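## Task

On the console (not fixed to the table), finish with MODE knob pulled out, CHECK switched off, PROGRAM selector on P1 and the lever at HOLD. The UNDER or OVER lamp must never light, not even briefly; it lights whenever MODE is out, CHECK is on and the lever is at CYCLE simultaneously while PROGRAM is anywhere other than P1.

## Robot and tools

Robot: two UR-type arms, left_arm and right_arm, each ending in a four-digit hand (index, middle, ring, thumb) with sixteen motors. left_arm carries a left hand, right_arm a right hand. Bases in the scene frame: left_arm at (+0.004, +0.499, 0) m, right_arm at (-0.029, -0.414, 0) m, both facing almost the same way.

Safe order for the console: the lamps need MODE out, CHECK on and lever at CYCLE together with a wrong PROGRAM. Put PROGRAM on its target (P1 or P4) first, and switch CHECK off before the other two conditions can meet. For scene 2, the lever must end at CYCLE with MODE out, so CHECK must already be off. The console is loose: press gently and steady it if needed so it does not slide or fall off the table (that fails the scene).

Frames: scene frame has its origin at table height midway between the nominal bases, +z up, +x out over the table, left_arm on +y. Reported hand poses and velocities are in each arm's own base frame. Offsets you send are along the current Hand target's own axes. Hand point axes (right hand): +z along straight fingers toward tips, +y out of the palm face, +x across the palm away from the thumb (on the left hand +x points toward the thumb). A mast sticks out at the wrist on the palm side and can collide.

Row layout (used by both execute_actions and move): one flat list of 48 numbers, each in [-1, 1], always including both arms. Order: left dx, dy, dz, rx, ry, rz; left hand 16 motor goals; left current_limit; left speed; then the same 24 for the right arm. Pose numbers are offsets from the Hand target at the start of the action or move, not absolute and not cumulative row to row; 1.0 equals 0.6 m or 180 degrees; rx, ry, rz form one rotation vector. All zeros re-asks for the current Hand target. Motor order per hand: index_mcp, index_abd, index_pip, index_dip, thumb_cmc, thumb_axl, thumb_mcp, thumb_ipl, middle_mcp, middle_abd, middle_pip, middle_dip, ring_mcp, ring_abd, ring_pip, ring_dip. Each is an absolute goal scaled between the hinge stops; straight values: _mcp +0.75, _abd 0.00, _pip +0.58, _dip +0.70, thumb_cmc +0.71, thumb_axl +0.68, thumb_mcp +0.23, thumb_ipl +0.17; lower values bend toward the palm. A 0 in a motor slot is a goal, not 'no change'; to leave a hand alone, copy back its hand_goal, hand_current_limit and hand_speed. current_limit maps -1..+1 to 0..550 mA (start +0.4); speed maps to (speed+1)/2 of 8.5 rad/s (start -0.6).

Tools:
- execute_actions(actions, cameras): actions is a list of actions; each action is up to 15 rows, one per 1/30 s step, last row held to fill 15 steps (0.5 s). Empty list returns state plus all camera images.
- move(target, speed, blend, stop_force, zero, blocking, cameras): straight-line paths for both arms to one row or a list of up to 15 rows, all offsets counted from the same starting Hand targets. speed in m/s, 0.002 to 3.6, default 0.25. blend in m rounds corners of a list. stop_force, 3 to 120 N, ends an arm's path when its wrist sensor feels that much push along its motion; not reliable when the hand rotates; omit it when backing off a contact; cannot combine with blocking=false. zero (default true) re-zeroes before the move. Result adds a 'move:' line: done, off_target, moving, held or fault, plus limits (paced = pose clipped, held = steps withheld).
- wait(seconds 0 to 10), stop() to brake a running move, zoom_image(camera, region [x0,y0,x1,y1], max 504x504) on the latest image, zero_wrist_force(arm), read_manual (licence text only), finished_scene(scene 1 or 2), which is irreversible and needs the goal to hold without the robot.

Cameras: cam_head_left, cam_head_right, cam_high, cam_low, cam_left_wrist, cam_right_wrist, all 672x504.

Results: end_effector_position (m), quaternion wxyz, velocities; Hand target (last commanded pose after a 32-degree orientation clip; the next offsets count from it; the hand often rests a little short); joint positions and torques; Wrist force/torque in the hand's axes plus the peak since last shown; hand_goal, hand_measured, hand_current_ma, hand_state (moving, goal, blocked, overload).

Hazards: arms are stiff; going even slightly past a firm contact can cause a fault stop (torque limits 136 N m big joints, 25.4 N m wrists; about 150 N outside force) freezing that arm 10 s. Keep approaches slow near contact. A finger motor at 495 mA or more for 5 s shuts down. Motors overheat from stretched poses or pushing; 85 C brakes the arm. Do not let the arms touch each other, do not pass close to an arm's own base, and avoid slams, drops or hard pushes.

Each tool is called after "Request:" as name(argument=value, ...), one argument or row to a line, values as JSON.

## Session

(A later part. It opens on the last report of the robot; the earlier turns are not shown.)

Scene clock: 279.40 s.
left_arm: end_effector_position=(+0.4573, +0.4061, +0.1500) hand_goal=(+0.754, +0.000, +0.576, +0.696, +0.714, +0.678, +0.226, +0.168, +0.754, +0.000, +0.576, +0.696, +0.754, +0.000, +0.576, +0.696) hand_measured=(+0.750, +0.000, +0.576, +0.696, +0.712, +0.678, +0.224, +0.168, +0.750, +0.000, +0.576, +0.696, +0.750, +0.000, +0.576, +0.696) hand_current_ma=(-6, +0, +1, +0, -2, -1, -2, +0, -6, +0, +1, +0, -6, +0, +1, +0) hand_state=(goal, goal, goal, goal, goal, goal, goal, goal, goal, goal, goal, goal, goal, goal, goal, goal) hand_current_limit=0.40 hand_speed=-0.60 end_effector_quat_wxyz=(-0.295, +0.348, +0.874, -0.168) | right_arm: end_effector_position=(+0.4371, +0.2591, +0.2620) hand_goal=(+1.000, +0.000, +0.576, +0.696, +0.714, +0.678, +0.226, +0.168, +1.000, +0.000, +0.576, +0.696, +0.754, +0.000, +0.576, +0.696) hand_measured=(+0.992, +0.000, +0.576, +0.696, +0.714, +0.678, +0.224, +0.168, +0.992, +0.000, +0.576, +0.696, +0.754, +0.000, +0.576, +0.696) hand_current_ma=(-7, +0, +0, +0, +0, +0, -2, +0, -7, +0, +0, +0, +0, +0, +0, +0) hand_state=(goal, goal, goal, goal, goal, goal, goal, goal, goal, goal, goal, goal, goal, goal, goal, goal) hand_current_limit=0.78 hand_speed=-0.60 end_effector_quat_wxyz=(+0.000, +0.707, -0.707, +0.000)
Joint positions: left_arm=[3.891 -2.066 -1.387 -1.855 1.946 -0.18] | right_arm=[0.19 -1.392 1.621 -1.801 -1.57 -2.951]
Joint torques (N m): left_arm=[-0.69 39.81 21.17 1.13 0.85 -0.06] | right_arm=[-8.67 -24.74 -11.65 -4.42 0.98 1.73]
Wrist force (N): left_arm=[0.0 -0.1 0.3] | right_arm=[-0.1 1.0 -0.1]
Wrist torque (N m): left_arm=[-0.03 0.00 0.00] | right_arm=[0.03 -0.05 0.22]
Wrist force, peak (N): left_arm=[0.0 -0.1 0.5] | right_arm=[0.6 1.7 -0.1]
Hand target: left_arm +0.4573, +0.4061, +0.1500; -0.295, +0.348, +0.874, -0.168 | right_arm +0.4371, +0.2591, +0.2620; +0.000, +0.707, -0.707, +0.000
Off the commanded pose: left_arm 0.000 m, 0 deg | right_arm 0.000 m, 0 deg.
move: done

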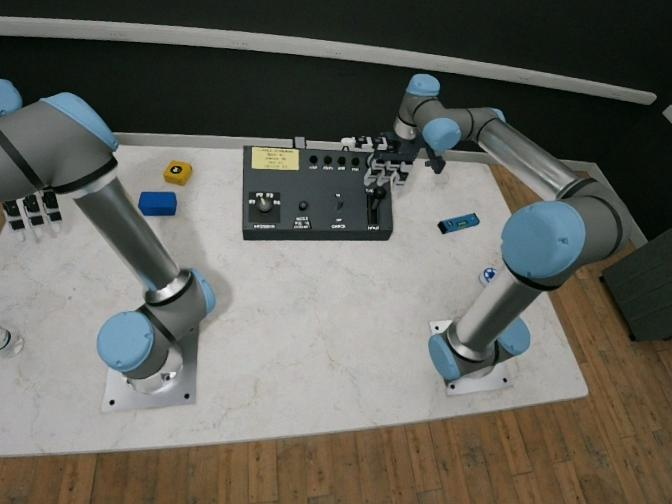

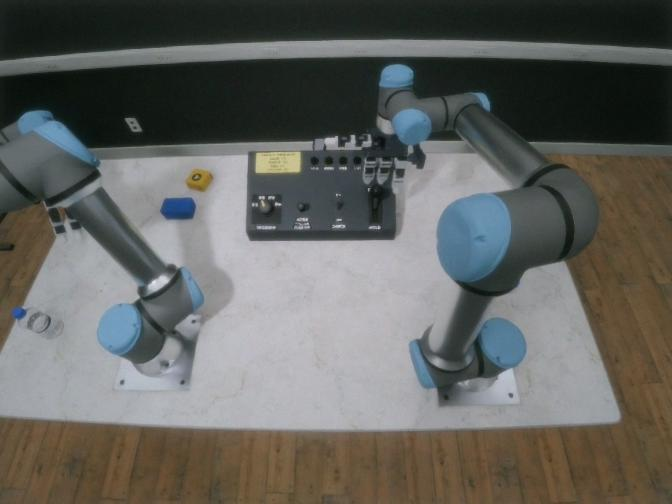

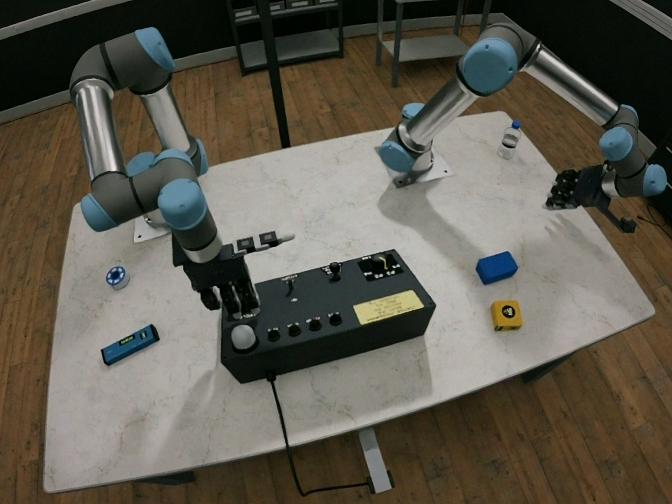

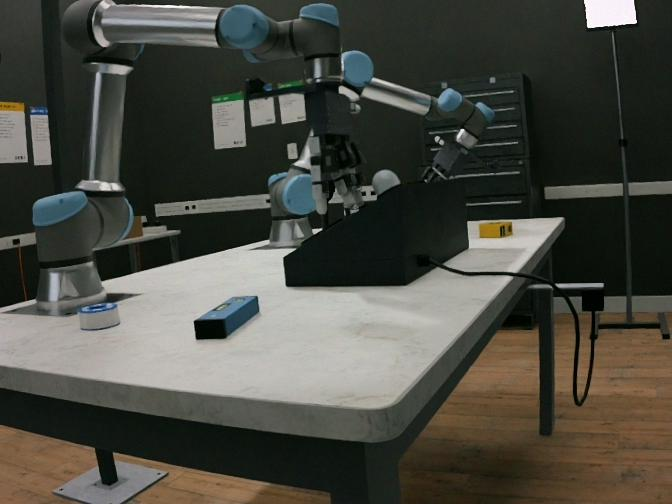

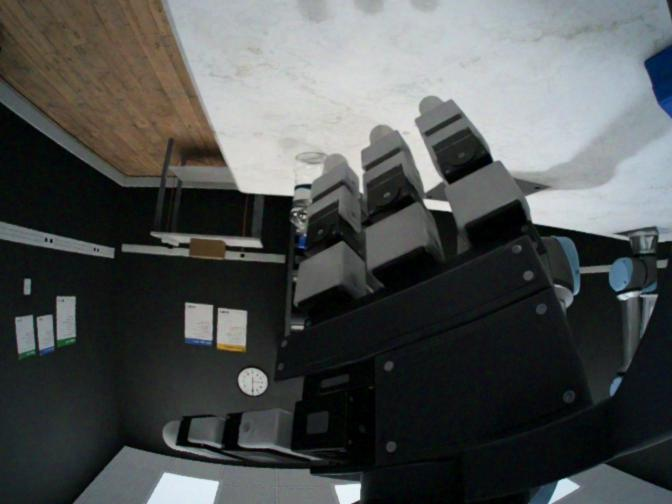

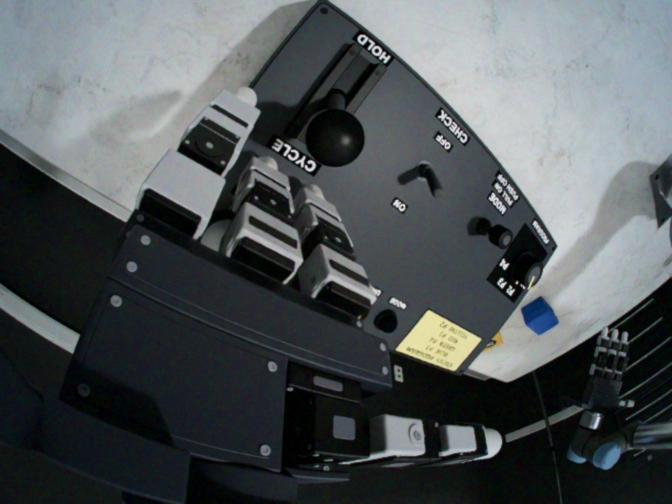

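Request:
move(
  target=[
    [0,0,0,0,0,0,0.754,0,0.576,0.696,0.714,0.678,0.226,0.168,0.754,0,0.576,0.696,0.754,0,0.576,0.696,0.4,-0.6,0,0.0385,0,0,0,0,1,0,0.576,0.696,0.714,0.678,0.226,0.168,1,0,0.576,0.696,0.754,0,0.576,0.696,0.78,-0.6],
    [0,0,0,0,0,0,0.754,0,0.576,0.696,0.714,0.678,0.226,0.168,0.754,0,0.576,0.696,0.754,0,0.576,0.696,0.4,-0.6,0,0.1468,0.045,0,0,0,1,0,0.576,0.696,0.714,0.678,0.226,0.168,1,0,0.576,0.696,0.754,0,0.576,0.696,0.78,-0.6],
  ],
  cameras=["all"],
  speed=[0.05, 0.04],
  stop_force=20,
)

Request:
zoom_image(
  camera="cam_low",
  region=[270, 110, 500, 300],
)

Scene clock: 294.57 s.
left_arm: end_effector_position=(+0.4573, +0.4061, +0.1500) hand_goal=(+0.754, +0.000, +0.576, +0.696, +0.714, +0.678, +0.226, +0.168, +0.754, +0.000, +0.576, +0.696, +0.754, +0.000, +0.576, +0.696) hand_measured=(+0.750, +0.000, +0.576, +0.696, +0.712, +0.678, +0.224, +0.168, +0.750, +0.000, +0.576, +0.696, +0.750, +0.000, +0.576, +0.696) hand_current_ma=(-6, +0, +1, +0, -2, -1, -2, +0, -6, +0, +1, +0, -6, +0, +1, +0) hand_state=(goal, goal, goal, goal, goal, goal, goal, goal, goal, goal, goal, goal, goal, goal, goal, goal) hand_current_limit=0.40 hand_speed=-0.60 end_effector_quat_wxyz=(-0.295, +0.348, +0.874, -0.168) | right_arm: end_effector_position=(+0.3491, +0.2591, +0.2349) hand_goal=(+1.000, +0.000, +0.576, +0.696, +0.714, +0.678, +0.226, +0.168, +1.000, +0.000, +0.576, +0.696, +0.754, +0.000, +0.576, +0.696) hand_measured=(+0.998, +0.002, +0.578, +0.696, +0.714, +0.678, +0.224, +0.168, +1.000, -0.004, +0.586, +0.696, +0.754, +0.000, +0.576, +0.696) hand_current_ma=(+0, +1, +1, +0, +0, +0, -2, +0, +0, -2, +8, +0, +0, +0, +0, +0) hand_state=(goal, goal, goal, goal, goal, goal, goal, goal, goal, goal, goal, goal, goal, goal, goal, goal) hand_current_limit=0.78 hand_speed=-0.60 end_effector_quat_wxyz=(+0.000, +0.707, -0.707, +0.000)
Joint positions: left_arm=[3.891 -2.066 -1.387 -1.855 1.946 -0.18] | right_arm=[0.225 -1.562 1.881 -1.891 -1.57 -2.916]
Joint torques (N m): left_arm=[-2.24 40.64 22.43 1.55 0.94 -0.09] | right_arm=[9.27 -32.39 -11.42 -4.27 0.64 2.22]
Wrist force (N): left_arm=[-0.1 -0.1 0.3] | right_arm=[0.2 -0.8 0.5]
Wrist torque (N m): left_arm=[-0.04 0.02 0.00] | right_arm=[-0.03 -0.06 0.03]
Wrist force, peak (N): left_arm=[0.4 0.1 0.3] | right_arm=[0.6 -9.9 -7.7]
Hand target: left_arm +0.4573, +0.4061, +0.1500; -0.295, +0.348, +0.874, -0.168 | right_arm +0.3491, +0.2591, +0.2349; +0.000, +0.707, -0.707, +0.000
Off the commanded pose: left_arm 0.000 m, 0 deg | right_arm 0.000 m, 0 deg.
move: done

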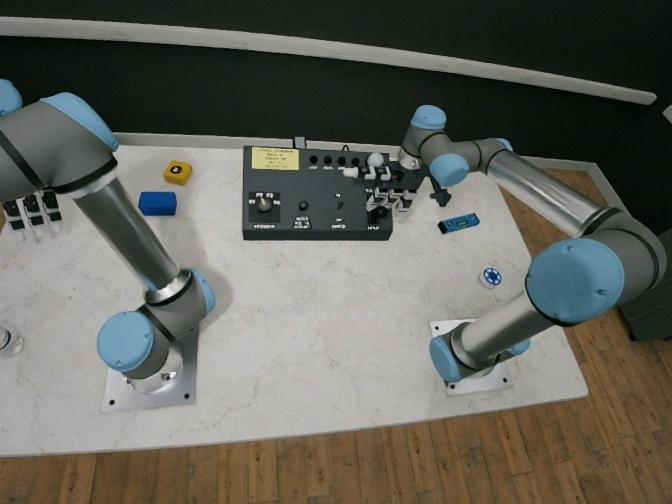

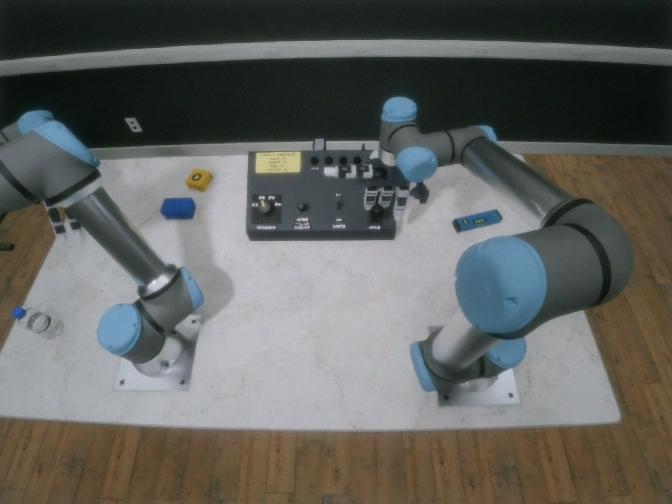

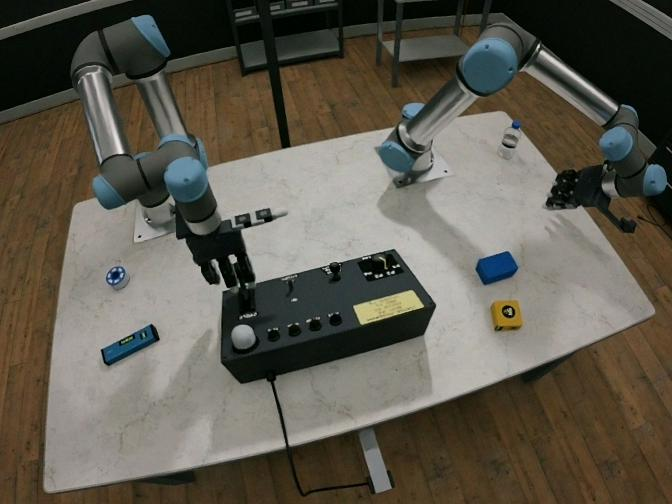

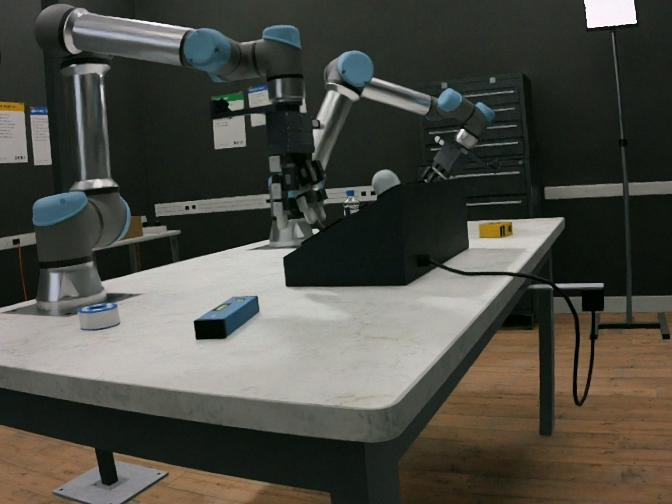

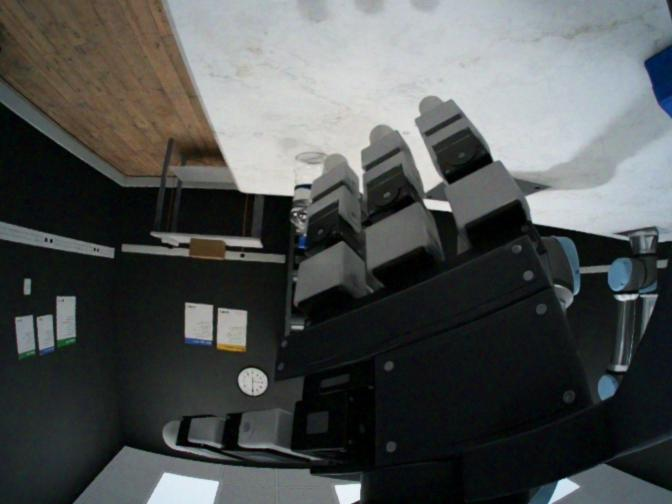

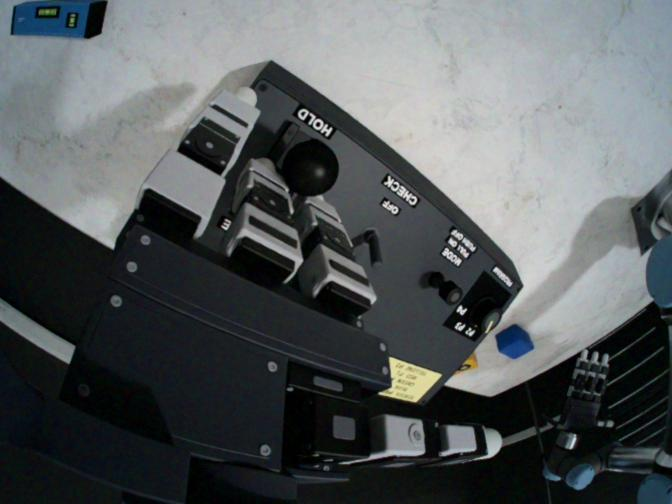

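Scaled by 2.191 from the camera's 672x504 image, which has a finer 960x720 frame.

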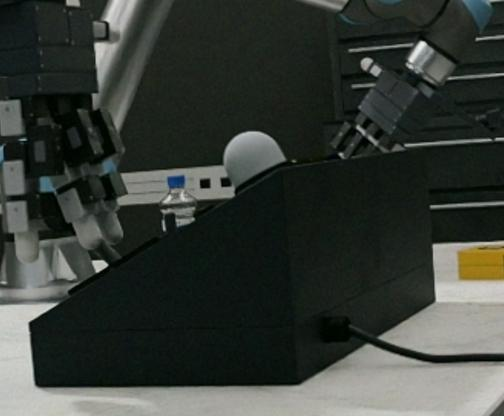

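Request:
move(
  target=[0,0,0,0,0,0,0.754,0,0.576,0.696,0.714,0.678,0.226,0.168,0.754,0,0.576,0.696,0.754,0,0.576,0.696,0.4,-0.6,0,0.018,0.01,0,0,0,1,0,0.576,0.696,0.714,0.678,0.226,0.168,1,0,0.576,0.696,0.754,0,0.576,0.696,0.78,-0.6],
  speed=0.03,
  stop_force=10,
)

Scene clock: 304.13 s.
left_arm: end_effector_position=(+0.4573, +0.4061, +0.1500) hand_goal=(+0.754, +0.000, +0.576, +0.696, +0.714, +0.678, +0.226, +0.168, +0.754, +0.000, +0.576, +0.696, +0.754, +0.000, +0.576, +0.696) hand_measured=(+0.750, +0.000, +0.576, +0.696, +0.712, +0.678, +0.224, +0.168, +0.750, +0.000, +0.576, +0.696, +0.750, +0.000, +0.576, +0.696) hand_current_ma=(-6, +0, +1, +0, -2, -1, -2, +0, -6, +0, +1, +0, -6, +0, +1, +0) hand_state=(goal, goal, goal, goal, goal, goal, goal, goal, goal, goal, goal, goal, goal, goal, goal, goal) hand_current_limit=0.40 hand_speed=-0.60 end_effector_quat_wxyz=(-0.295, +0.348, +0.874, -0.168) | right_arm: end_effector_position=(+0.3383, +0.2591, +0.2289) hand_goal=(+1.000, +0.000, +0.576, +0.696, +0.714, +0.678, +0.226, +0.168, +1.000, +0.000, +0.576, +0.696, +0.754, +0.000, +0.576, +0.696) hand_measured=(+1.000, +0.004, +0.594, +0.696, +0.714, +0.678, +0.224, +0.168, +1.000, -0.004, +0.608, +0.696, +0.754, +0.000, +0.576, +0.696) hand_current_ma=(+0, +1, +20, +0, +0, +0, -2, +0, +0, -1, +45, +0, +0, +0, +0, +0) hand_state=(goal, goal, goal, goal, goal, goal, goal, goal, goal, goal, blocked, goal, goal, goal, goal, goal) hand_current_limit=0.78 hand_speed=-0.60 end_effector_quat_wxyz=(+0.000, +0.707, -0.707, +0.000)
Joint positions: left_arm=[3.891 -2.066 -1.387 -1.855 1.946 -0.18] | right_arm=[0.231 -1.581 1.916 -1.907 -1.57 -2.911]
Joint torques (N m): left_arm=[-1.29 40.49 23.56 1.48 0.75 -0.06] | right_arm=[11.22 -29.28 -4.8 -1.9 0.07 2.04]
Wrist force (N): left_arm=[-0.2 0.3 0.3] | right_arm=[0.0 -7.5 -5.8]
Wrist torque (N m): left_arm=[0.01 0.02 -0.01] | right_arm=[0.89 0.01 0.02]
Wrist force, peak (N): left_arm=[0.3 0.3 0.4] | right_arm=[0.1 -7.8 -5.8]
Hand target: left_arm +0.4573, +0.4061, +0.1500; -0.295, +0.348, +0.874, -0.168 | right_arm +0.3383, +0.2591, +0.2289; +0.000, +0.707, -0.707, +0.000
Off the commanded pose: left_arm 0.000 m, 0 deg | right_arm 0.000 m, 0 deg.
move: done

Request:
move(
  target=[
    [0,0,0,0,0,0,0.754,0,0.576,0.696,0.714,0.678,0.226,0.168,0.754,0,0.576,0.696,0.754,0,0.576,0.696,0.4,-0.6,0,-0.0333,-0.0167,0,0,0,1,0,0.576,0.696,0.714,0.678,0.226,0.168,1,0,0.576,0.696,1,0,0.576,0.696,0.78,-0.6],
    [0,0,0,0,0,0,0.754,0,0.576,0.696,0.714,0.678,0.226,0.168,0.754,0,0.576,0.696,0.754,0,0.576,0.696,0.4,-0.6,0,-0.05,-0.1,0,0,0,1,0,0.576,0.696,0.714,0.678,0.226,0.168,1,0,0.576,0.696,1,0,0.576,0.696,0.78,-0.6],
    [0,0,0,0,0,0,0.754,0,0.576,0.696,0.714,0.678,0.226,0.168,0.754,0,0.576,0.696,0.754,0,0.576,0.696,0.4,-0.6,-0.1665,-0.0967,-0.08,0,0,0,1,0,0.576,0.696,0.714,0.678,0.226,0.168,1,0,0.576,0.696,1,0,0.576,0.696,0.78,-0.6],
  ],
  cameras=["cam_right_wrist","cam_low"],
  speed=[0.08,0.15,0.15],
  blend=[0.005,0.02,0],
)

Request:
zoom_image(
  camera="cam_right_wrist",
  region=[230, 30, 380, 180],
)

Scene clock: 346.70 s.
left_arm: end_effector_position=(+0.4573, +0.4061, +0.1500) hand_goal=(+0.754, +0.000, +0.576, +0.696, +0.714, +0.678, +0.226, +0.168, +0.754, +0.000, +0.576, +0.696, +0.754, +0.000, +0.576, +0.696) hand_measured=(+0.750, +0.000, +0.576, +0.696, +0.712, +0.678, +0.224, +0.168, +0.750, +0.000, +0.576, +0.696, +0.750, +0.000, +0.576, +0.696) hand_current_ma=(-6, +0, +1, +0, -2, -1, -2, +0, -6, +0, +1, +0, -6, +0, +1, +0) hand_state=(goal, goal, goal, goal, goal, goal, goal, goal, goal, goal, goal, goal, goal, goal, goal, goal) hand_current_limit=0.40 hand_speed=-0.60 end_effector_quat_wxyz=(-0.295, +0.348, +0.874, -0.168) | right_arm: end_effector_position=(+0.3963, +0.3589, +0.2770) hand_goal=(+1.000, +0.000, +0.576, +0.696, +0.714, +0.678, +0.226, +0.168, +1.000, +0.000, +0.576, +0.696, +1.000, +0.000, +0.576, +0.696) hand_measured=(+0.998, +0.002, +0.578, +0.696, +0.714, +0.678, +0.224, +0.168, +0.998, -0.002, +0.578, +0.696, +0.988, +0.000, +0.576, +0.696) hand_current_ma=(-1, +1, +1, +0, +0, +0, -2, +0, -1, -1, +0, +0, -10, +0, +0, +0) hand_state=(goal, goal, goal, goal, goal, goal, goal, goal, goal, goal, goal, goal, goal, goal, goal, goal) hand_current_limit=0.78 hand_speed=-0.60 end_effector_quat_wxyz=(+0.000, +0.707, -0.707, +0.000)
Joint positions: left_arm=[3.891 -2.066 -1.387 -1.855 1.946 -0.18] | right_arm=[0.381 -1.366 1.551 -1.757 -1.571 -2.761]
Joint torques (N m): left_arm=[-2.01 40.78 21.61 1.4 0.69 0.03] | right_arm=[9.45 -25.73 -40.03 0.06 -1.47 2.27]
Wrist force (N): left_arm=[0.0 0.1 0.3] | right_arm=[0.4 0.9 0.1]
Wrist torque (N m): left_arm=[-0.01 0.00 0.00] | right_arm=[0.00 -0.09 0.11]
Wrist force, peak (N): left_arm=[-0.1 0.0 0.6] | right_arm=[0.2 -7.7 -6.0]
Hand target: left_arm +0.4573, +0.4061, +0.1500; -0.295, +0.348, +0.874, -0.168 | right_arm +0.3963, +0.3590, +0.2770; +0.000, +0.707, -0.707, +0.000
Off the commanded pose: left_arm 0.000 m, 0 deg | right_arm 0.000 m, 0 deg.
move: done
Images, in order (width x height): cam_low 672x504, cam_right_wrist 672x504.

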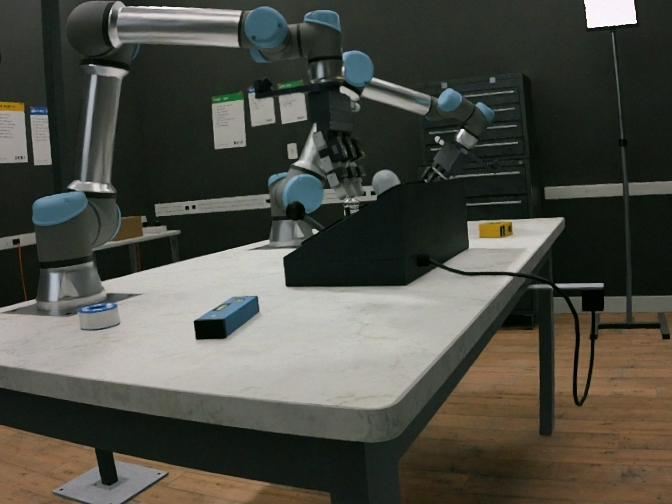

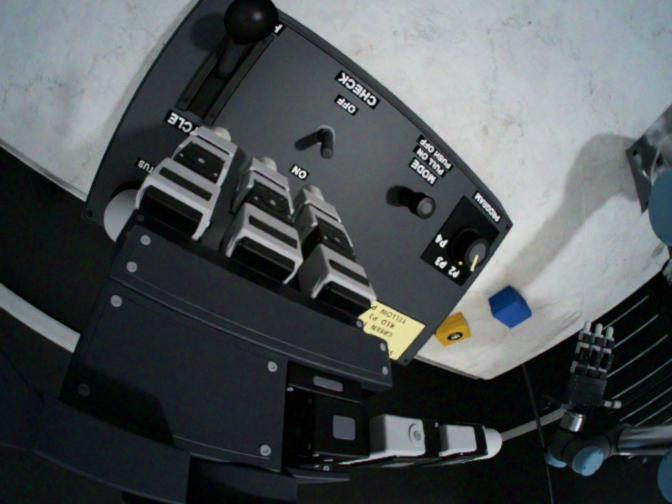

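Scaled by 3.360 from the camera's 672x504 image, which has a finer 960x720 frame.

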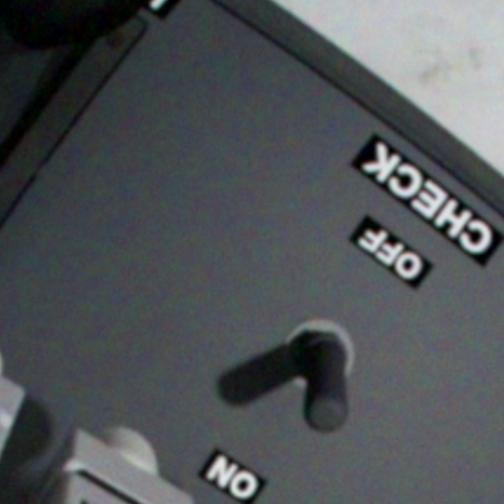

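Request:
move(
  target=[
    [0,0,0,0,0,0,0.754,0,0.576,0.696,0.714,0.678,0.226,0.168,0.754,0,0.576,0.696,0.754,0,0.576,0.696,0.4,-0.6,0,-0.0102,0.061,0,0,0,1,0,0.576,0.696,0.714,0.678,0.226,0.168,1,0,0.576,0.696,1,0,0.576,0.696,0.78,-0.6],
    [0,0,0,0,0,0,0.754,0,0.576,0.696,0.714,0.678,0.226,0.168,0.754,0,0.576,0.696,0.754,0,0.576,0.696,0.4,-0.6,0,0.0532,0.0943,0,0,0,1,0,0.576,0.696,0.714,0.678,0.226,0.168,1,0,0.576,0.696,1,0,0.576,0.696,0.78,-0.6],
  ],
  cameras=["cam_right_wrist","cam_low"],
  speed=[0.1,0.03],
  stop_force=12,
)

Request:
zoom_image(
  camera="cam_right_wrist",
  region=[230, 80, 430, 230],
)

Scene clock: 367.37 s.
left_arm: end_effector_position=(+0.4573, +0.4061, +0.1500) hand_goal=(+0.754, +0.000, +0.576, +0.696, +0.714, +0.678, +0.226, +0.168, +0.754, +0.000, +0.576, +0.696, +0.754, +0.000, +0.576, +0.696) hand_measured=(+0.750, +0.000, +0.576, +0.696, +0.712, +0.678, +0.224, +0.168, +0.750, +0.000, +0.576, +0.696, +0.750, +0.000, +0.576, +0.696) hand_current_ma=(-6, +0, +1, +0, -2, -1, -2, +0, -6, +0, +1, +0, -6, +0, +1, +0) hand_state=(goal, goal, goal, goal, goal, goal, goal, goal, goal, goal, goal, goal, goal, goal, goal, goal) hand_current_limit=0.40 hand_speed=-0.60 end_effector_quat_wxyz=(-0.295, +0.348, +0.874, -0.168) | right_arm: end_effector_position=(+0.3644, +0.3590, +0.2204) hand_goal=(+1.000, +0.000, +0.576, +0.696, +0.714, +0.678, +0.226, +0.168, +1.000, +0.000, +0.576, +0.696, +1.000, +0.000, +0.576, +0.696) hand_measured=(+1.000, +0.012, +0.644, +0.732, +0.714, +0.678, +0.224, +0.168, +0.998, -0.002, +0.578, +0.696, +0.990, +0.000, +0.576, +0.696) hand_current_ma=(+0, +8, +146, +56, +0, +0, -2, +0, -1, -1, +0, +0, -10, +0, +0, +0) hand_state=(goal, goal, blocked, blocked, goal, goal, goal, goal, goal, goal, goal, goal, goal, goal, goal, goal) hand_current_limit=0.78 hand_speed=-0.60 end_effector_quat_wxyz=(+0.000, +0.707, -0.707, +0.000)
Joint positions: left_arm=[3.891 -2.066 -1.387 -1.855 1.946 -0.18] | right_arm=[0.403 -1.392 1.732 -1.912 -1.571 -2.739]
Joint torques (N m): left_arm=[-1.55 40.84 22.8 1.58 0.66 0.08] | right_arm=[9.56 -36.1 -6.34 -2.74 0.72 2.2]
Wrist force (N): left_arm=[-0.1 0.0 0.3] | right_arm=[-0.9 -2.8 -6.4]
Wrist torque (N m): left_arm=[-0.03 0.02 0.00] | right_arm=[1.00 -0.29 0.00]
Wrist force, peak (N): left_arm=[0.2 0.3 0.6] | right_arm=[-1.0 -2.9 -6.8]
Hand target: left_arm +0.4573, +0.4061, +0.1500; -0.295, +0.348, +0.874, -0.168 | right_arm +0.3644, +0.3590, +0.2204; +0.000, +0.707, -0.707, +0.000
Off the commanded pose: left_arm 0.000 m, 0 deg | right_arm 0.000 m, 0 deg.
move: done
Images, in order (width x height): cam_low 672x504, cam_right_wrist 672x504.

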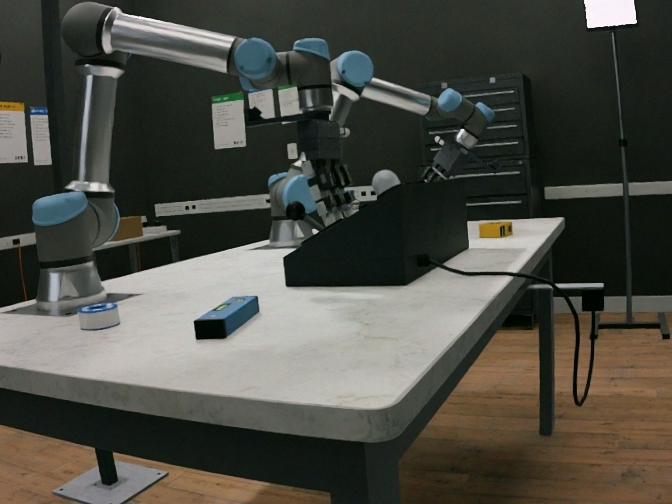

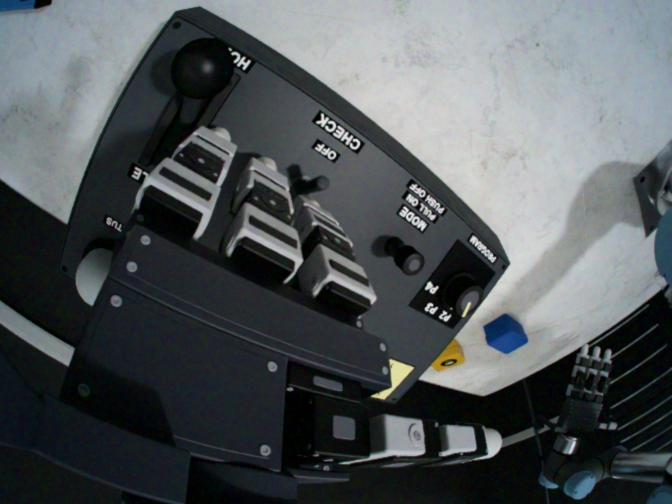

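Scaled by 2.520 from the camera's 672x504 image, which has a finer 960x720 frame.

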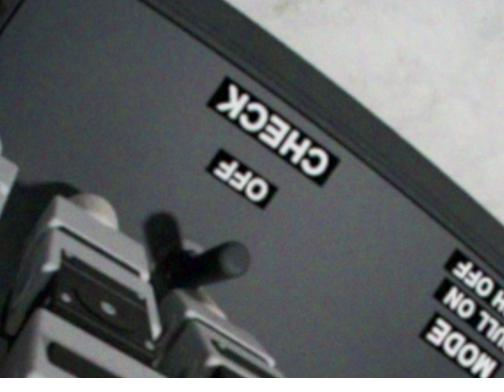

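Request:
move(
  target=[
    [0,0,0,0,0,0,0.754,0,0.576,0.696,0.714,0.678,0.226,0.168,0.754,0,0.576,0.696,0.754,0,0.576,0.696,0.4,-0.6,0,-0.04,-0.03,0,0,0,1,0,0.576,0.696,0.714,0.678,0.226,0.168,1,0,0.576,0.696,1,0,0.576,0.696,0.78,-0.6],
    [0,0,0,0,0,0,0.754,0,0.576,0.696,0.714,0.678,0.226,0.168,0.754,0,0.576,0.696,0.754,0,0.576,0.696,0.4,-0.6,0,-0.0532,-0.0943,0,0,0,1,0,0.576,0.696,0.714,0.678,0.226,0.168,1,0,0.576,0.696,1,0,0.576,0.696,0.78,-0.6],
  ],
  cameras=["cam_right_wrist","cam_high"],
  speed=[0.05,0.1],
  blend=[0.01,0],
)

Request:
zoom_image(
  camera="cam_right_wrist",
  region=[230, 30, 380, 180],
)

Request:
zoom_image(
  camera="cam_right_wrist",
  region=[380, 130, 530, 280],
)

Scene clock: 381.60 s.
left_arm: end_effector_position=(+0.4573, +0.4061, +0.1500) hand_goal=(+0.754, +0.000, +0.576, +0.696, +0.714, +0.678, +0.226, +0.168, +0.754, +0.000, +0.576, +0.696, +0.754, +0.000, +0.576, +0.696) hand_measured=(+0.750, +0.000, +0.576, +0.696, +0.712, +0.678, +0.224, +0.168, +0.750, +0.000, +0.576, +0.696, +0.750, +0.000, +0.576, +0.696) hand_current_ma=(-6, +0, +1, +0, -2, -1, -2, +0, -6, +0, +1, +0, -6, +0, +1, +0) hand_state=(goal, goal, goal, goal, goal, goal, goal, goal, goal, goal, goal, goal, goal, goal, goal, goal) hand_current_limit=0.40 hand_speed=-0.60 end_effector_quat_wxyz=(-0.295, +0.348, +0.874, -0.168) | right_arm: end_effector_position=(+0.3963, +0.3590, +0.2770) hand_goal=(+1.000, +0.000, +0.576, +0.696, +0.714, +0.678, +0.226, +0.168, +1.000, +0.000, +0.576, +0.696, +1.000, +0.000, +0.576, +0.696) hand_measured=(+0.998, +0.002, +0.578, +0.698, +0.714, +0.678, +0.224, +0.168, +0.998, -0.002, +0.578, +0.696, +0.990, +0.000, +0.576, +0.696) hand_current_ma=(-1, +1, +1, +1, +0, +0, -2, +0, -1, -1, +0, +0, -10, +0, +0, +0) hand_state=(goal, goal, goal, goal, goal, goal, goal, goal, goal, goal, goal, goal, goal, goal, goal, goal) hand_current_limit=0.78 hand_speed=-0.60 end_effector_quat_wxyz=(+0.000, +0.707, -0.707, +0.000)
Joint positions: left_arm=[3.891 -2.066 -1.387 -1.855 1.946 -0.18] | right_arm=[0.381 -1.366 1.551 -1.757 -1.571 -2.761]
Joint torques (N m): left_arm=[-1.76 40.83 24.19 1.32 0.84 0.06] | right_arm=[-8.8 -25.08 -39.17 -0.06 -1.19 -2.41]
Wrist force (N): left_arm=[0.0 0.2 0.2] | right_arm=[0.3 0.9 0.1]
Wrist torque (N m): left_arm=[0.02 0.00 0.00] | right_arm=[0.00 -0.09 0.26]
Wrist force, peak (N): left_arm=[0.2 0.1 0.7] | right_arm=[-1.0 -2.8 -6.8]
Hand target: left_arm +0.4573, +0.4061, +0.1500; -0.295, +0.348, +0.874, -0.168 | right_arm +0.3963, +0.3590, +0.2770; +0.000, +0.707, -0.707, +0.000
Off the commanded pose: left_arm 0.000 m, 0 deg | right_arm 0.000 m, 0 deg.
move: done
Images, in order (width x height): cam_high 672x504, cam_right_wrist 672x504.

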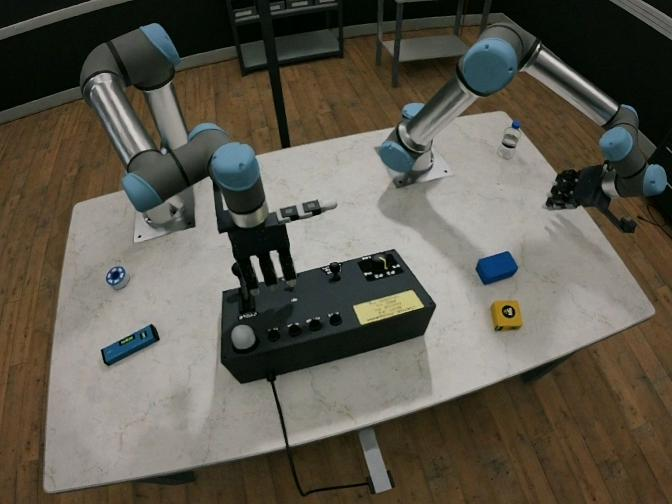

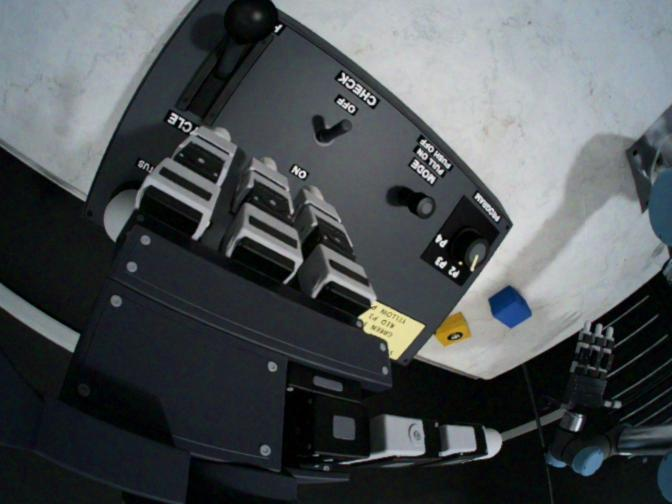

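Scaled by 3.360 from the camera's 672x504 image, which has a finer 960x720 frame.

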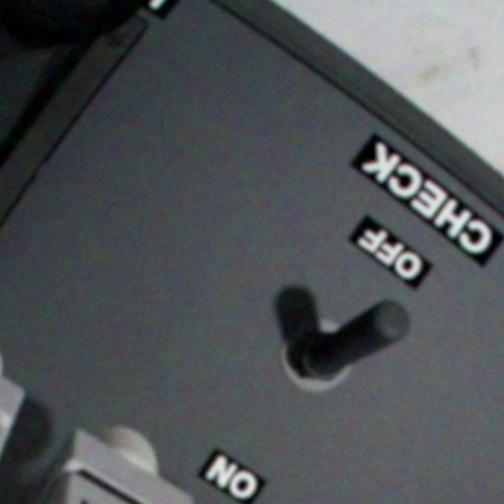

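Scaled by 3.360 from the camera's 672x504 image, which has a finer 960x720 frame.

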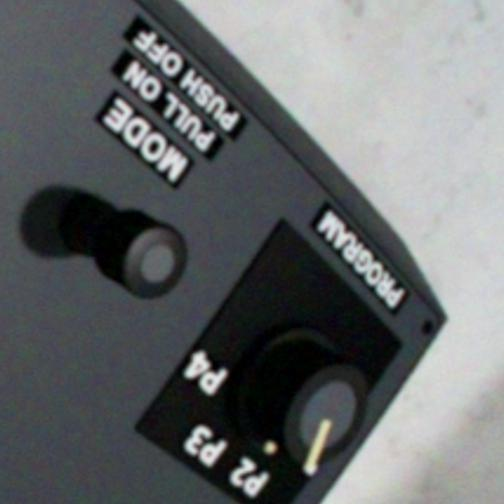

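Request:
move(
  target=[
    [0,0,0,0,0,0,0.754,0,0.576,0.696,0.714,0.678,0.226,0.168,0.754,0,0.576,0.696,0.754,0,0.576,0.696,0.4,-0.6,0,0.02,-0.0667,0,0,0,0.754,0.09,0.576,0.696,0.714,0.678,0.226,0.168,0.754,-0.09,0.576,0.696,0.342,0,-0.3,-0.174,0.78,-0.6],
    [0,0,0,0,0,0,0.754,0,0.576,0.696,0.714,0.678,0.226,0.168,0.754,0,0.576,0.696,0.754,0,0.576,0.696,0.4,-0.6,-0.4417,0.0872,-0.0167,0.154,0,0,0.754,0.09,0.576,0.696,0.714,0.678,0.226,0.168,0.754,-0.09,0.576,0.696,0.342,0,-0.3,-0.174,0.78,-0.6],
    [0,0,0,0,0,0,0.754,0,0.576,0.696,0.714,0.678,0.226,0.168,0.754,0,0.576,0.696,0.754,0,0.576,0.696,0.4,-0.6,-0.4417,0.0872,0.1003,0.154,0,0,0.754,0.09,0.576,0.696,0.714,0.678,0.226,0.168,0.754,-0.09,0.576,0.696,0.342,0,-0.3,-0.174,0.78,-0.6],
  ],
  cameras=["all"],
  speed=[0.1,0.2,0.1],
  blend=[0,0.01,0],
)

Request:
zoom_image(
  camera="cam_right_wrist",
  region=[200, 30, 450, 220],
)

Scene clock: 436.17 s.
left_arm: end_effector_position=(+0.4573, +0.4061, +0.1500) hand_goal=(+0.754, +0.000, +0.576, +0.696, +0.714, +0.678, +0.226, +0.168, +0.754, +0.000, +0.576, +0.696, +0.754, +0.000, +0.576, +0.696) hand_measured=(+0.750, +0.000, +0.576, +0.696, +0.712, +0.678, +0.224, +0.168, +0.750, +0.000, +0.576, +0.696, +0.750, +0.000, +0.576, +0.696) hand_current_ma=(-6, +0, +1, +0, -2, -1, -2, +0, -6, +0, +1, +0, -6, +0, +1, +0) hand_state=(goal, goal, goal, goal, goal, goal, goal, goal, goal, goal, goal, goal, goal, goal, goal, goal) hand_current_limit=0.40 hand_speed=-0.60 end_effector_quat_wxyz=(-0.295, +0.348, +0.874, -0.168) | right_arm: end_effector_position=(+0.3441, +0.6240, +0.2169) hand_goal=(+0.754, +0.090, +0.576, +0.696, +0.714, +0.678, +0.226, +0.168, +0.754, -0.090, +0.576, +0.696, +0.342, +0.000, -0.300, -0.174) hand_measured=(+0.752, +0.088, +0.578, +0.698, +0.712, +0.678, +0.224, +0.168, +0.750, -0.088, +0.578, +0.696, +0.348, +0.000, -0.294, -0.172) hand_current_ma=(-1, -1, +0, +1, -1, +0, -2, +0, -1, +1, +0, +0, +4, +0, +4, +1) hand_state=(goal, goal, goal, goal, goal, goal, goal, goal, goal, goal, goal, goal, goal, goal, goal, goal) hand_current_limit=0.78 hand_speed=-0.60 end_effector_quat_wxyz=(-0.170, +0.686, -0.687, +0.169)
Joint positions: left_arm=[3.891 -2.066 -1.387 -1.855 1.946 -0.18] | right_arm=[0.894 -1.097 1.388 -2.18 -1.942 -2.308]
Joint torques (N m): left_arm=[-2 41.1 23.1 1.59 0.75 0.31] | right_arm=[7.24 -38.58 -12.84 -4.81 0.19 -2.32]
Wrist force (N): left_arm=[-0.2 0.3 0.2] | right_arm=[-0.3 -1.6 1.3]
Wrist torque (N m): left_arm=[0.01 0.04 -0.02] | right_arm=[-0.01 -0.06 -0.07]
Wrist force, peak (N): left_arm=[0.1 0.5 0.4] | right_arm=[0.0 -1.4 2.1]
Hand target: left_arm +0.4573, +0.4061, +0.1500; -0.295, +0.348, +0.874, -0.168 | right_arm +0.3441, +0.6240, +0.2169; -0.170, +0.686, -0.687, +0.169
Off the commanded pose: left_arm 0.000 m, 0 deg | right_arm 0.000 m, 0 deg.
move: done

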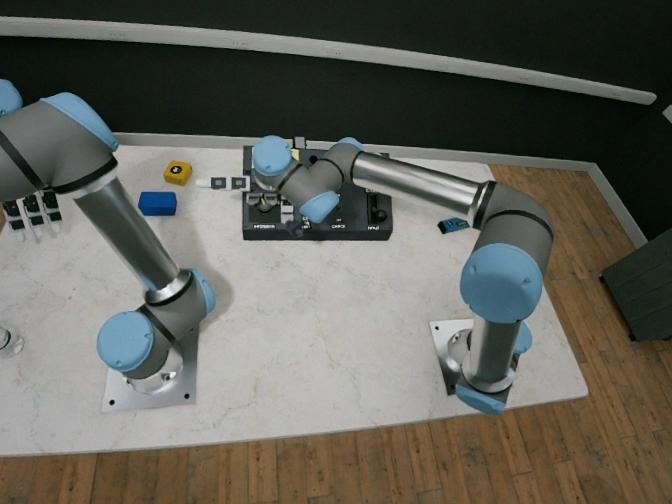

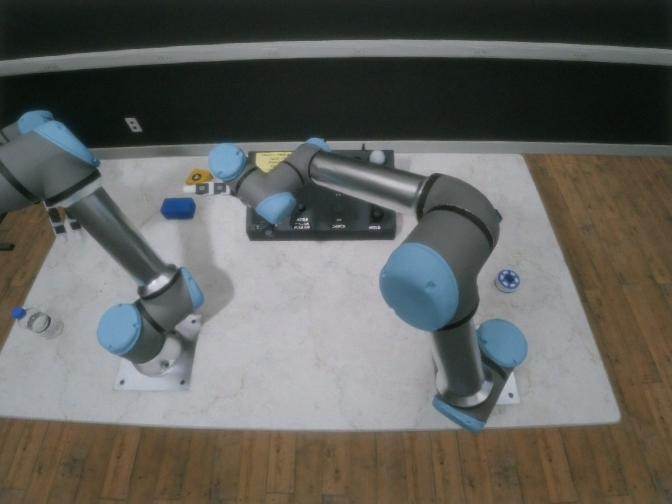

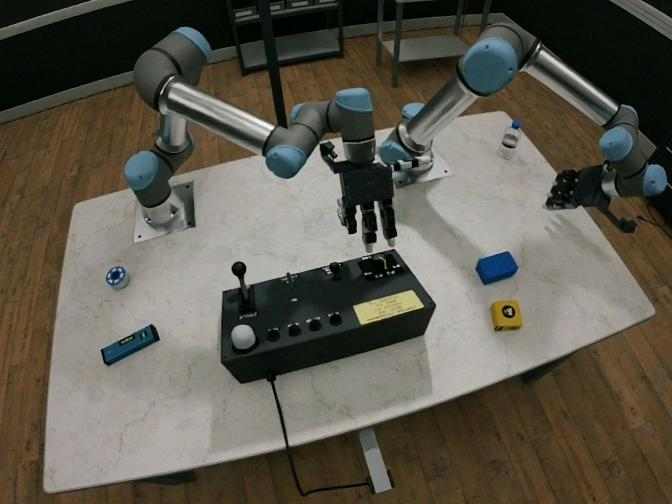

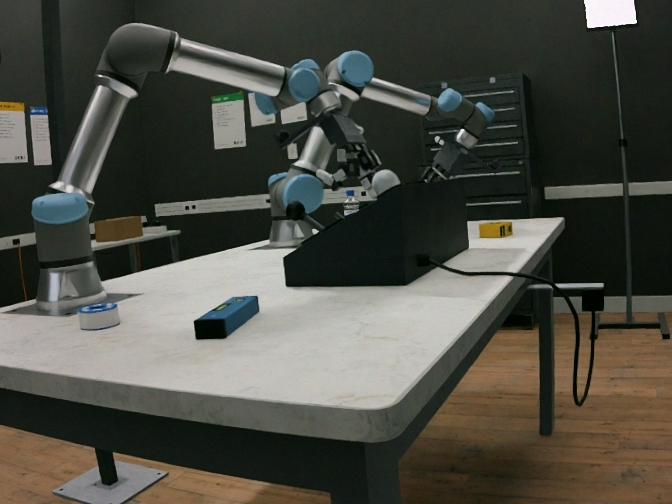

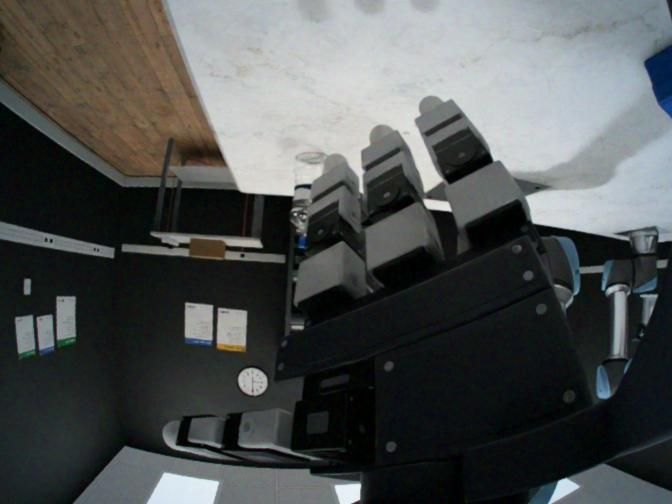

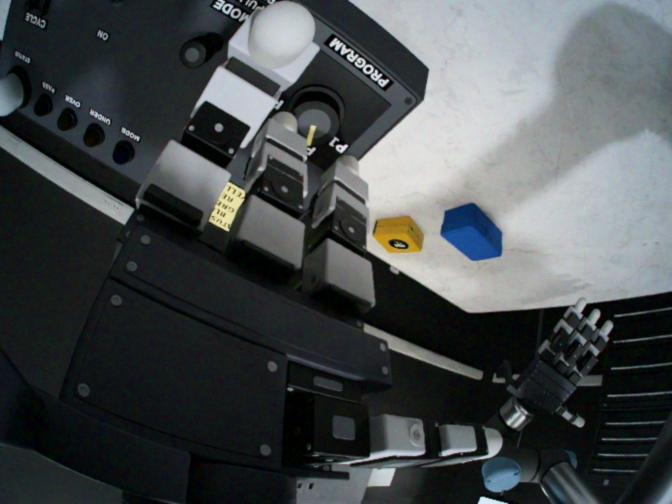

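Scaled by 2.016 from the camera's 672x504 image, which has a finer 960x720 frame.

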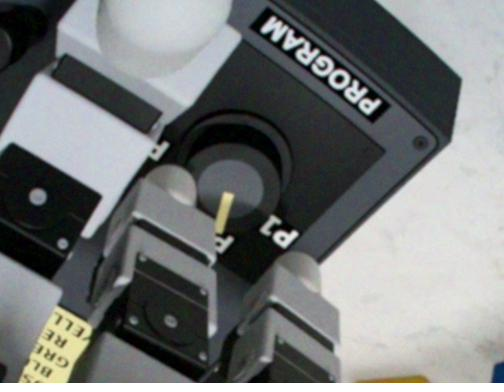

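Request:
zoom_image(
  camera="cam_right_wrist",
  region=[275, 70, 375, 170],
)

Scaled by 5.040 from the camera's 672x504 image, which has a finer 960x720 frame.

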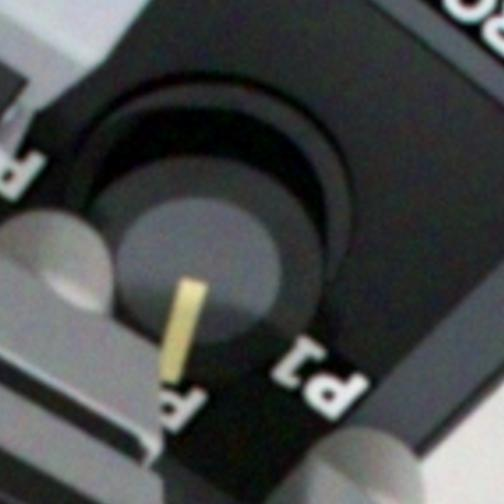

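Request:
move(
  target=[
    [0,0,0,0,0,0,0.754,0,0.576,0.696,0.714,0.678,0.226,0.168,0.754,0,0.576,0.696,0.754,0,0.576,0.696,0.4,-0.6,0.003,0,0,0,0,0,0.754,0.175,0.576,0.696,0.714,0.678,0.226,0.168,0.754,-0.175,0.576,0.696,0.342,0,-0.3,-0.174,0.78,-0.6],
    [0,0,0,0,0,0,0.754,0,0.576,0.696,0.714,0.678,0.226,0.168,0.754,0,0.576,0.696,0.754,0,0.576,0.696,0.4,-0.6,0.003,0,0.0717,0,0,0,0.754,0.175,0.576,0.696,0.714,0.678,0.226,0.168,0.754,-0.175,0.576,0.696,0.342,0,-0.3,-0.174,0.78,-0.6],
  ],
  cameras=["cam_right_wrist","cam_high"],
  speed=[0.05,0.04],
)

Request:
zoom_image(
  camera="cam_right_wrist",
  region=[240, 40, 400, 200],
)

Request:
zoom_image(
  camera="cam_high",
  region=[310, 200, 430, 290],
)

Scene clock: 468.10 s.
left_arm: end_effector_position=(+0.4573, +0.4061, +0.1500) hand_goal=(+0.754, +0.000, +0.576, +0.696, +0.714, +0.678, +0.226, +0.168, +0.754, +0.000, +0.576, +0.696, +0.754, +0.000, +0.576, +0.696) hand_measured=(+0.750, +0.000, +0.576, +0.696, +0.712, +0.678, +0.224, +0.168, +0.750, +0.000, +0.576, +0.696, +0.750, +0.000, +0.576, +0.696) hand_current_ma=(-6, +0, +1, +0, -2, -1, -2, +0, -6, +0, +1, +0, -6, +0, +1, +0) hand_state=(goal, goal, goal, goal, goal, goal, goal, goal, goal, goal, goal, goal, goal, goal, goal, goal) hand_current_limit=0.40 hand_speed=-0.60 end_effector_quat_wxyz=(-0.295, +0.348, +0.874, -0.168) | right_arm: end_effector_position=(+0.3641, +0.6223, +0.1789) hand_goal=(+0.754, +0.176, +0.576, +0.696, +0.714, +0.678, +0.226, +0.168, +0.754, -0.174, +0.576, +0.696, +0.342, +0.000, -0.300, -0.174) hand_measured=(+0.752, +0.172, +0.578, +0.698, +0.712, +0.678, +0.224, +0.168, +0.750, -0.170, +0.578, +0.696, +0.348, +0.000, -0.294, -0.172) hand_current_ma=(-1, -2, +0, +1, -1, +0, -2, +0, -1, +2, +0, +0, +4, +0, +4, +1) hand_state=(goal, goal, goal, goal, goal, goal, goal, goal, goal, goal, goal, goal, goal, goal, goal, goal) hand_current_limit=0.78 hand_speed=-0.60 end_effector_quat_wxyz=(-0.170, +0.686, -0.687, +0.169)
Joint positions: left_arm=[3.891 -2.066 -1.387 -1.855 1.946 -0.18] | right_arm=[0.869 -1.048 1.417 -2.267 -1.934 -2.333]
Joint torques (N m): left_arm=[-2.31 42.89 24.43 1.88 0.74 0.12] | right_arm=[-9.32 -39.68 -12.04 -4.95 0.61 -2.42]
Wrist force (N): left_arm=[0.0 0.1 0.5] | right_arm=[-0.2 -1.2 1.6]
Wrist torque (N m): left_arm=[-0.03 0.01 0.00] | right_arm=[-0.02 -0.13 0.10]
Wrist force, peak (N): left_arm=[0.3 0.1 0.7] | right_arm=[-0.2 -1.7 1.6]
Hand target: left_arm +0.4573, +0.4061, +0.1500; -0.295, +0.348, +0.874, -0.168 | right_arm +0.3641, +0.6223, +0.1788; -0.170, +0.686, -0.687, +0.169
Off the commanded pose: left_arm 0.000 m, 0 deg | right_arm 0.000 m, 0 deg.
move: done
Images, in order (width x height): cam_high 672x504, cam_right_wrist 672x504.

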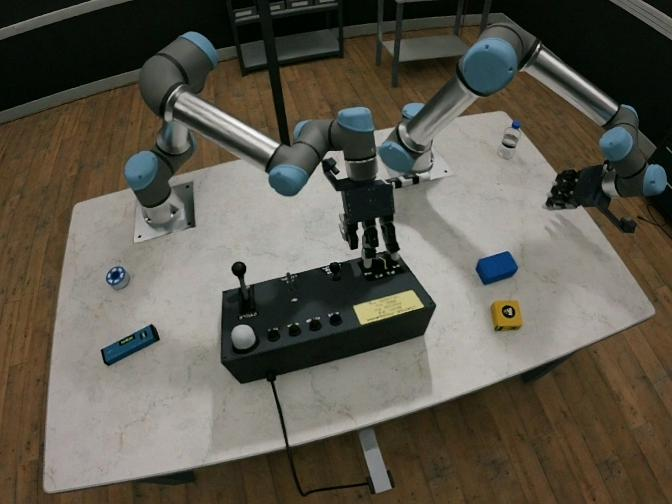

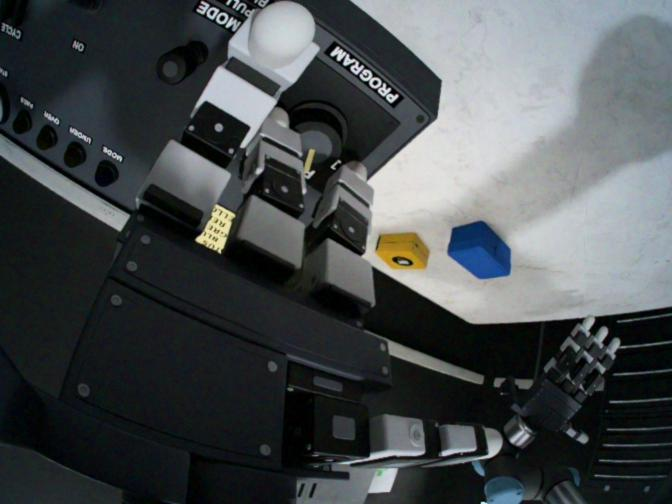

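Scaled by 3.150 from the camera's 672x504 image, which has a finer 960x720 frame.

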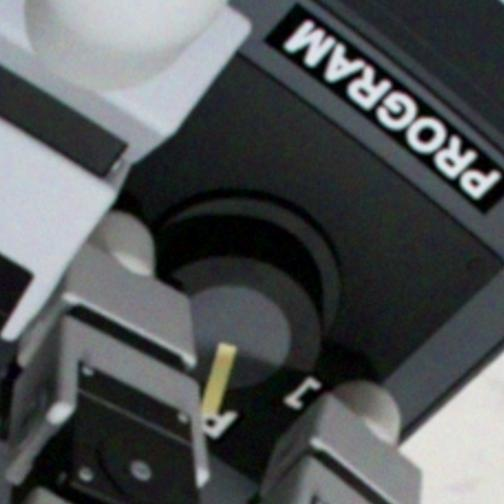

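Scaled by 4.200 from the camera's 672x504 image, which has a finer 960x720 frame.

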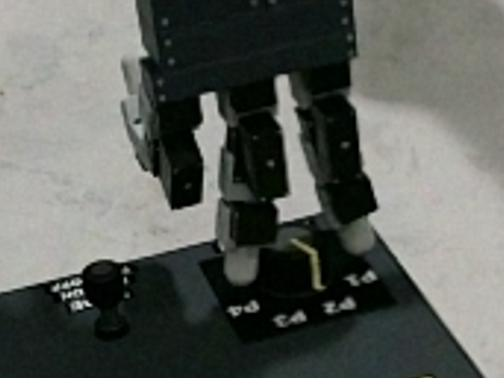

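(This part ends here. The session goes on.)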